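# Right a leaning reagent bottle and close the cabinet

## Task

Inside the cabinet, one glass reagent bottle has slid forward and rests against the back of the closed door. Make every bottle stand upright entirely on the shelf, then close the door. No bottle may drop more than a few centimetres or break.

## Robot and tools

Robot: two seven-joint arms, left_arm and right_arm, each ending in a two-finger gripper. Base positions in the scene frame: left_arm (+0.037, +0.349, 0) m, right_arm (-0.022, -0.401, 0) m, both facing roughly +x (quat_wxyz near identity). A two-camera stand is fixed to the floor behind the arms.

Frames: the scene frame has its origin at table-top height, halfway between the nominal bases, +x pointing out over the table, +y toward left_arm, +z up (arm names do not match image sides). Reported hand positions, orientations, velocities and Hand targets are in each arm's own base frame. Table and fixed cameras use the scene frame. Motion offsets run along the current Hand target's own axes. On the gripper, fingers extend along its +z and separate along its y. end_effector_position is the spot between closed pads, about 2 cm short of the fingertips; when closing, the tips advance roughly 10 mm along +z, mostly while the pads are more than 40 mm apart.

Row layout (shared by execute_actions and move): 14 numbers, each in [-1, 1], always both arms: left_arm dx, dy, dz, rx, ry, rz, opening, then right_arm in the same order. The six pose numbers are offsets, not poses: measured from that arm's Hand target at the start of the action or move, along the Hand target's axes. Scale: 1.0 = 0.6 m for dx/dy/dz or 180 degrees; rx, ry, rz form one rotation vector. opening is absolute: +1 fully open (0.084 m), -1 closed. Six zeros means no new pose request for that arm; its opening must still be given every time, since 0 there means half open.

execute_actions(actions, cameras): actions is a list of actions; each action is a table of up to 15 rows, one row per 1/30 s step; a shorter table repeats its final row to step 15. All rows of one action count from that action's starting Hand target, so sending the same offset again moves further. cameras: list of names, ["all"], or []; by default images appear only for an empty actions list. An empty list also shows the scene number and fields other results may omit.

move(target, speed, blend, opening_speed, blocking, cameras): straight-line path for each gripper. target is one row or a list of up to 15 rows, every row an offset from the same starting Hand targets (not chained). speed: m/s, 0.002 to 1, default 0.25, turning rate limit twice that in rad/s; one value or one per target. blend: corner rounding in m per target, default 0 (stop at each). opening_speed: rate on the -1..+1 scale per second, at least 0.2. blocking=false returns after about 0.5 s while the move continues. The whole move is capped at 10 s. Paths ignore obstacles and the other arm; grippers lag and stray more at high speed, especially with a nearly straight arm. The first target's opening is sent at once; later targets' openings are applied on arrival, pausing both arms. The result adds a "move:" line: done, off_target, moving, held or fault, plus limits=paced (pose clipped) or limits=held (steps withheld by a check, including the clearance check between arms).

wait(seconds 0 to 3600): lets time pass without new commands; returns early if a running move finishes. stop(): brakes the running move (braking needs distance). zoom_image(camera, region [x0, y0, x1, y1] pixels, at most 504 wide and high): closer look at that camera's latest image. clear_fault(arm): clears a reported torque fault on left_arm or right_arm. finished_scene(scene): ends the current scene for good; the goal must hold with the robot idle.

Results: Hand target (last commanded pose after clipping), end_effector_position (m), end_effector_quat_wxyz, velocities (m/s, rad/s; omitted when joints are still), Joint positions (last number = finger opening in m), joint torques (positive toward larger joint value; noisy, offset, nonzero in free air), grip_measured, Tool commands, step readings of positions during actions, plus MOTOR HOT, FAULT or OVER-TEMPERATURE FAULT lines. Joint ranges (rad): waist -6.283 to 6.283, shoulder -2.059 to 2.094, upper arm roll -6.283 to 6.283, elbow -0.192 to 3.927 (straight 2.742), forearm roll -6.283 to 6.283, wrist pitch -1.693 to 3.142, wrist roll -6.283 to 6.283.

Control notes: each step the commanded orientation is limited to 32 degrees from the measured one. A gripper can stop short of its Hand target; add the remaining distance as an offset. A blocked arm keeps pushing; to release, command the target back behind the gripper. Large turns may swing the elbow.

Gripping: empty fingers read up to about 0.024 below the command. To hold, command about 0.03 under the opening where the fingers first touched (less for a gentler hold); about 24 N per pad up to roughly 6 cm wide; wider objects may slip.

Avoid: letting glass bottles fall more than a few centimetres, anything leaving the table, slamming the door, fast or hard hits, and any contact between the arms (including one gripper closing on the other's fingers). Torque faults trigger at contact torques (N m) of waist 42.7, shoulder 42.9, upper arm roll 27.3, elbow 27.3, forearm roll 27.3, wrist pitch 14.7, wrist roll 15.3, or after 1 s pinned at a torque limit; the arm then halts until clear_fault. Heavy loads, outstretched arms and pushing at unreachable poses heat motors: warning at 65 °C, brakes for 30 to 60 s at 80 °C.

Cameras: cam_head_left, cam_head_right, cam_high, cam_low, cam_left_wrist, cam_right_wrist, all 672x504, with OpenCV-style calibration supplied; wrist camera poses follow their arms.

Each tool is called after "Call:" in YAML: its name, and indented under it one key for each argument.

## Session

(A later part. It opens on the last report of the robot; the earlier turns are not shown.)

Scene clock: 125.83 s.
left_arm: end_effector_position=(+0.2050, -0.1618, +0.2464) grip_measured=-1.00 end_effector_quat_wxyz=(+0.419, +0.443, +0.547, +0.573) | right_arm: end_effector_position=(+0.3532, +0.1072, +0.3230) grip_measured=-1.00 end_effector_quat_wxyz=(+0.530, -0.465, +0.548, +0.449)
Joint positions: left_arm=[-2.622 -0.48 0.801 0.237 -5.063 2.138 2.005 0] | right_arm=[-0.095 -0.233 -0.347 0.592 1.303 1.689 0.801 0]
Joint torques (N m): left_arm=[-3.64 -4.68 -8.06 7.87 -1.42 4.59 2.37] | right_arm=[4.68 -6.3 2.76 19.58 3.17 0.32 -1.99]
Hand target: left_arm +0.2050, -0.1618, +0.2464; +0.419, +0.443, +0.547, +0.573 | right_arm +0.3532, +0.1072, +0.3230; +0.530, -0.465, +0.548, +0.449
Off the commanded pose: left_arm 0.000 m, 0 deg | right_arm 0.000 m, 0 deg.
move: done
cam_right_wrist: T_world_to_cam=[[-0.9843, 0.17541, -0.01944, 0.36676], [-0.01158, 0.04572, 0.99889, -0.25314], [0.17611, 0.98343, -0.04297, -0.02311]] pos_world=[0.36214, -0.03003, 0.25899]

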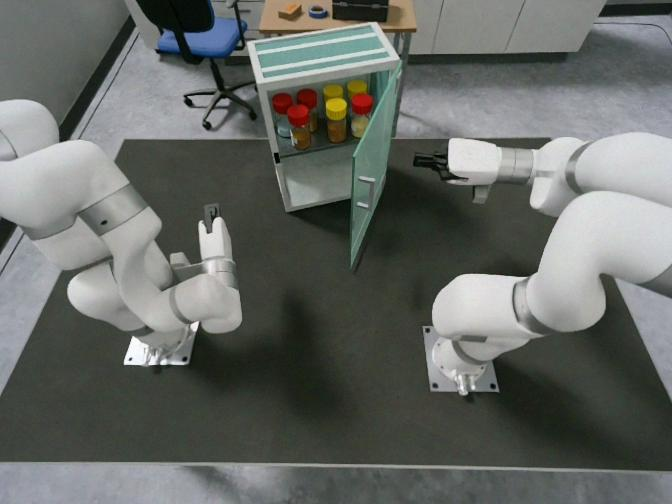

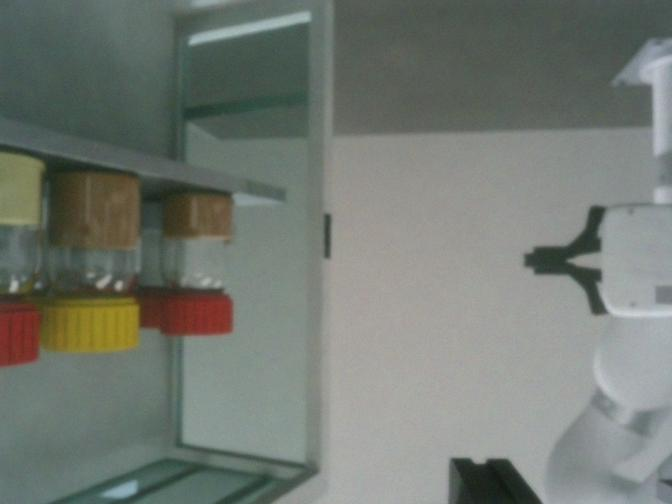

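Call:
move:
  target:
    - [0,0,0,0,0,0,-1,0,-0.0015,0.1448,0.0833,0,0,-1]
    - [0,0,0,0,0,0,-1,0,-0.0235,0.2205,0.1664,0,0,-1]
    - [0,0,0,0,0,0,-1,0,-0.0642,0.2878,0.25,0,0,-1]
    - [0,0,0,0,0,0,-1,0,-0.1087,0.3325,0.316,0,0,-1]
  speed: 0.08
  blend: 0.008
  cameras: ["cam_head_right","cam_right_wrist"]

Call:
zoom_image:
  camera: "cam_head_right"
  region: [235, 20, 435, 260]

Scene clock: 132.97 s.
left_arm: end_effector_position=(+0.2050, -0.1618, +0.2464) grip_measured=-1.00 end_effector_quat_wxyz=(+0.419, +0.443, +0.547, +0.573) | right_arm: end_effector_position=(+0.4502, +0.2932, +0.3163) grip_measured=-1.00 end_effector_quat_wxyz=(+0.688, -0.156, +0.696, +0.134)
Joint positions: left_arm=[-2.622 -0.48 0.801 0.237 -5.063 2.138 2.005 0] | right_arm=[0.053 -0.287 0.59 0.616 3.467 0.689 -0.118 0]
Joint torques (N m): left_arm=[-3.75 -4.22 -7.55 7.85 -1.16 3.66 2.15] | right_arm=[-4.55 -4.79 -0.58 21.12 1.25 3.64 -2.03]
Hand target: left_arm +0.2050, -0.1618, +0.2464; +0.419, +0.443, +0.547, +0.573 | right_arm +0.4502, +0.2932, +0.3163; +0.688, -0.156, +0.696, +0.134
Off the commanded pose: left_arm 0.000 m, 0 deg | right_arm 0.000 m, 0 deg.
move: done
cam_right_wrist: T_world_to_cam=[[-0.39052, 0.91938, -0.04732, -0.04717], [0.00605, 0.05396, 0.99852, -0.26403], [0.92057, 0.38966, -0.02663, -0.38955]] pos_world=[0.34178, 0.20941, 0.25103]

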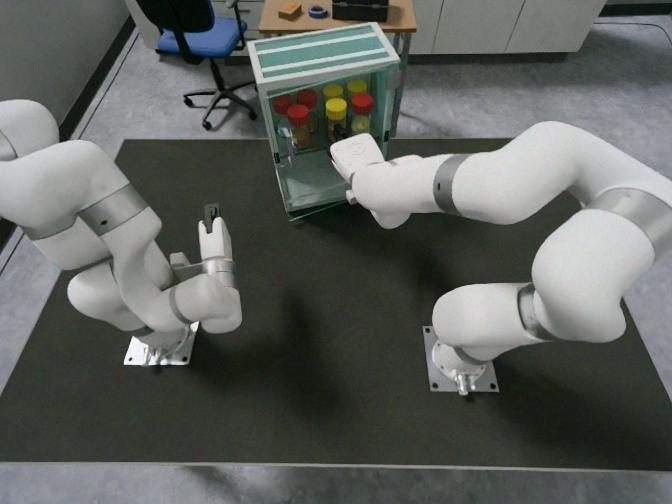

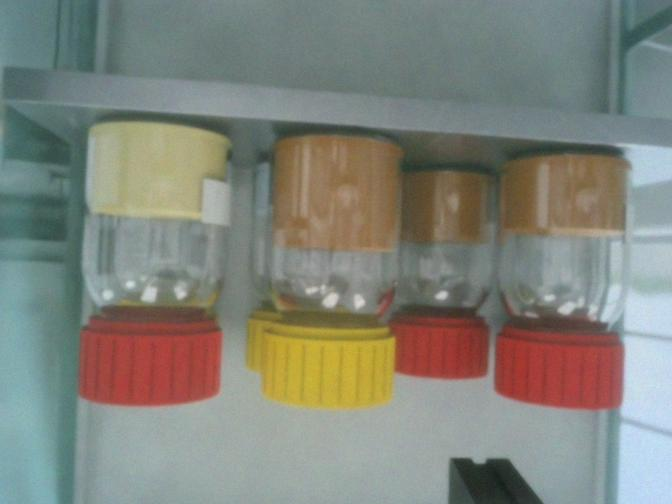

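Scaled by 2.100 from the camera's image (finer frame: 960x720).

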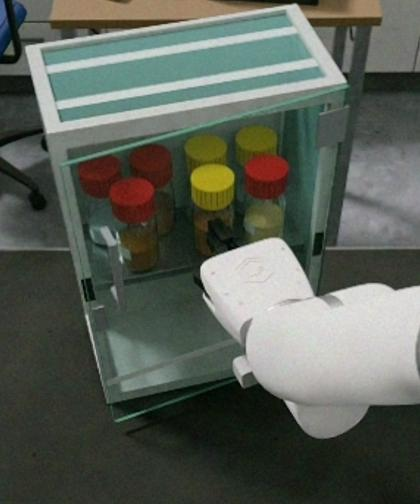

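Call:
move:
  target: [0,0,0,0,0,0,-1,0,0.002,0.053,0.045,0,0,-1]
  speed: 0.03
  cameras: ["cam_head_right","cam_head_left","cam_low"]

Call:
zoom_image:
  camera: "cam_head_right"
  region: [235, 20, 435, 260]

Call:
zoom_image:
  camera: "cam_low"
  region: [150, 70, 380, 370]

Scene clock: 136.27 s.
left_arm: end_effector_position=(+0.2050, -0.1618, +0.2464) grip_measured=-1.00 end_effector_quat_wxyz=(+0.419, +0.443, +0.547, +0.573) | right_arm: end_effector_position=(+0.4784, +0.3070, +0.3148) grip_measured=-1.00 end_effector_quat_wxyz=(+0.697, -0.108, +0.704, +0.084)
Joint positions: left_arm=[-2.622 -0.48 0.801 0.237 -5.063 2.138 2.005 0] | right_arm=[0.024 -0.142 0.668 0.72 3.745 0.781 -0.385 0]
Joint torques (N m): left_arm=[-3.87 -4.34 -7.33 7.75 -0.99 2.89 2.36] | right_arm=[-18.43 15.37 -17.75 48.49 0.69 7.82 -2.18]
Hand target: left_arm +0.2050, -0.1618, +0.2464; +0.419, +0.443, +0.547, +0.573 | right_arm +0.4788, +0.3071, +0.3157; +0.697, -0.107, +0.704, +0.084
Off the commanded pose: left_arm 0.000 m, 0 deg | right_arm 0.001 m, 0 deg.
move: done
Images, in order (width x height): cam_head_left 672x504, cam_head_right 672x504, cam_low 672x504.

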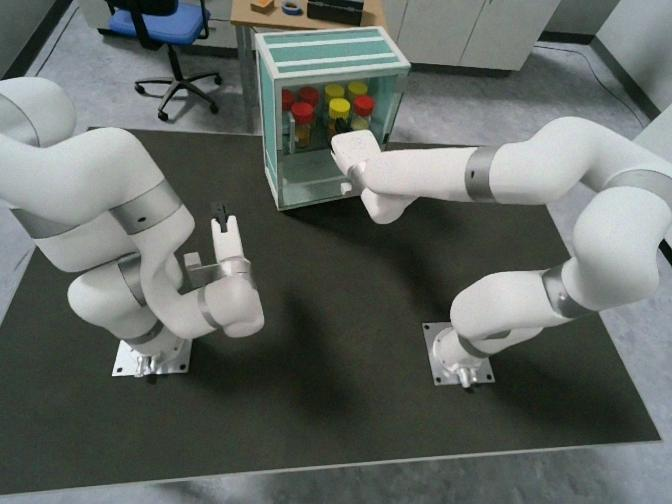

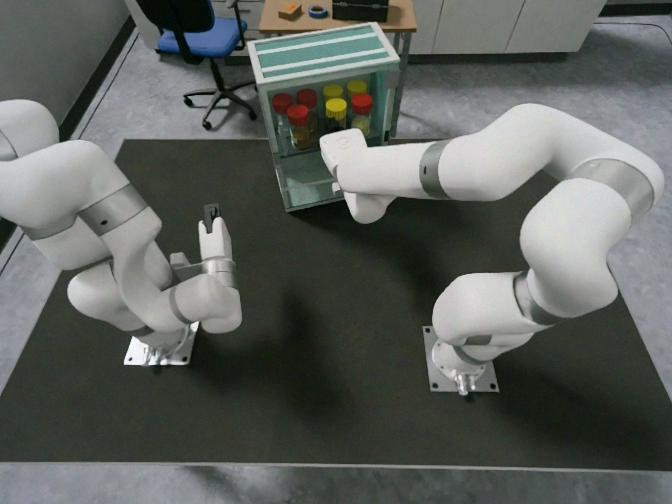

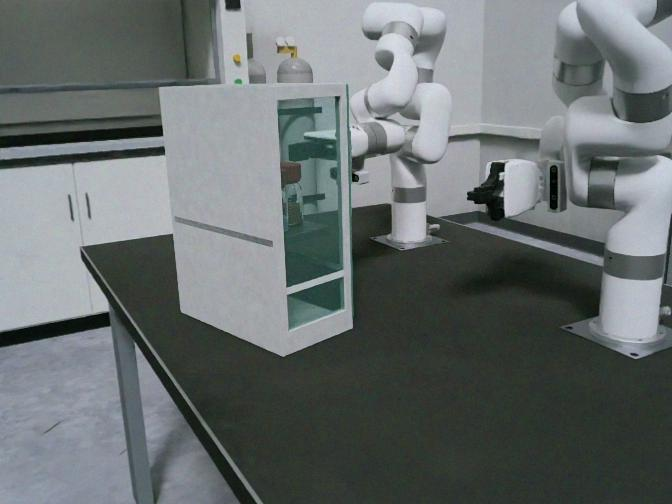

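Scaled by 2.100 from the camera's image (finer frame: 960x720).

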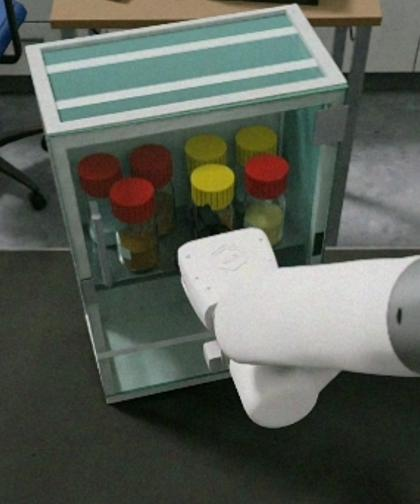

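Scaled by 1.680 from the camera's image (finer frame: 960x720).

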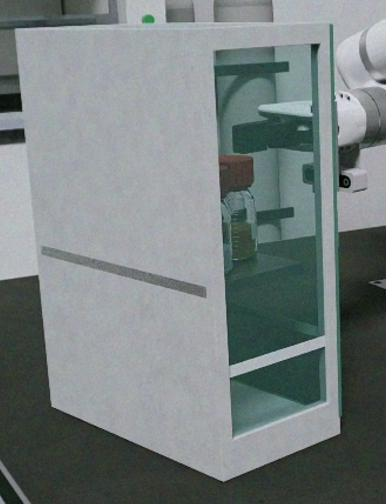

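Call:
move:
  target: [0,0,0,0,0,0,-1,0,0,-0.15,0,0,0,-1]
  speed: 0.12
  cameras: ["cam_head_right","cam_head_left","cam_high"]

Call:
zoom_image:
  camera: "cam_head_left"
  region: [230, 10, 430, 220]

Scene clock: 137.90 s.
left_arm: end_effector_position=(+0.2050, -0.1618, +0.2464) grip_measured=-1.00 end_effector_quat_wxyz=(+0.419, +0.443, +0.547, +0.573) | right_arm: end_effector_position=(+0.3921, +0.2829, +0.3169) grip_measured=-1.00 end_effector_quat_wxyz=(+0.697, -0.107, +0.704, +0.084)
Joint positions: left_arm=[-2.622 -0.48 0.801 0.237 -5.063 2.138 2.005 0] | right_arm=[0.124 -0.5 0.673 0.479 3.89 0.67 -0.317 0]
Joint torques (N m): left_arm=[-3.85 -4.75 -7.12 8.01 -0.81 2.81 2.14] | right_arm=[4.67 -12.76 -6.48 14.92 1.51 0.34 -1.97]
Hand target: left_arm +0.2050, -0.1618, +0.2464; +0.419, +0.443, +0.547, +0.573 | right_arm +0.3921, +0.2829, +0.3169; +0.697, -0.107, +0.704, +0.084
Off the commanded pose: left_arm 0.000 m, 0 deg | right_arm 0.000 m, 0 deg.
move: done
Images, in order (width x height): cam_head_left 672x504, cam_head_right 672x504, cam_high 672x504.

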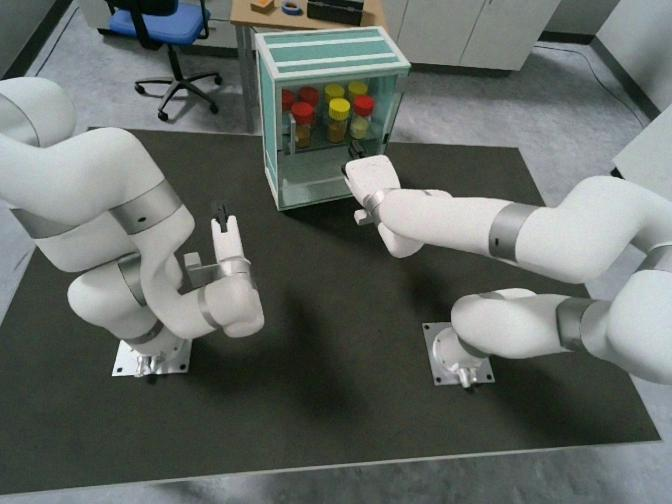

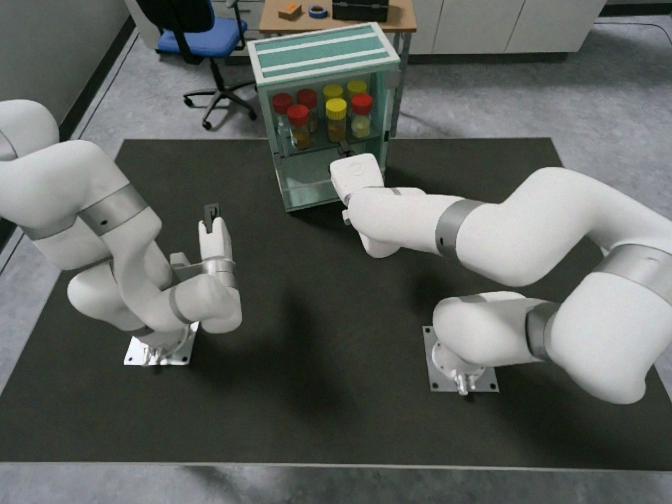

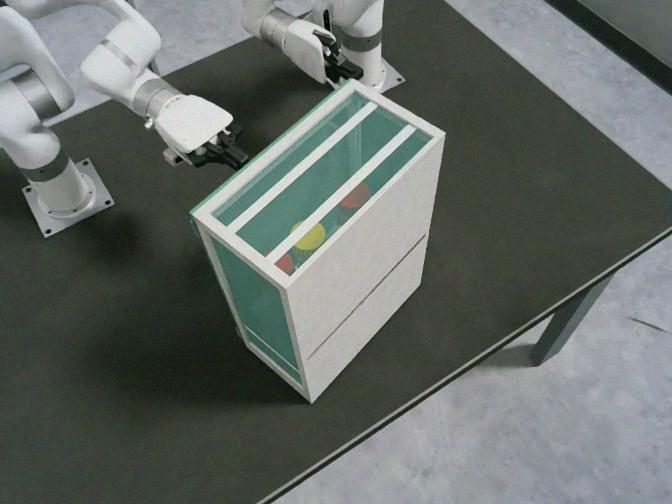

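Scaled by 2.400 from the camera's image (finer frame: 960x720).

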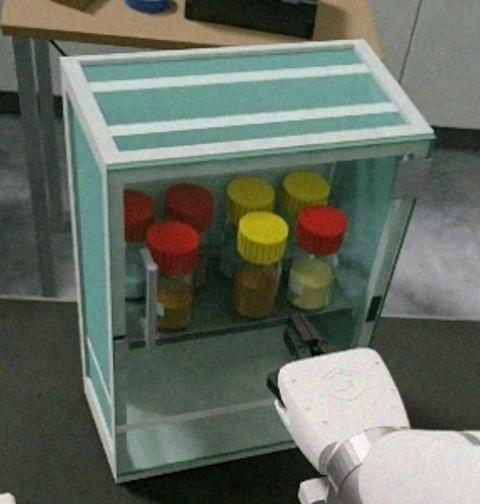

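Call:
finished_scene:
  scene: 1

The scene is finished: the task was done.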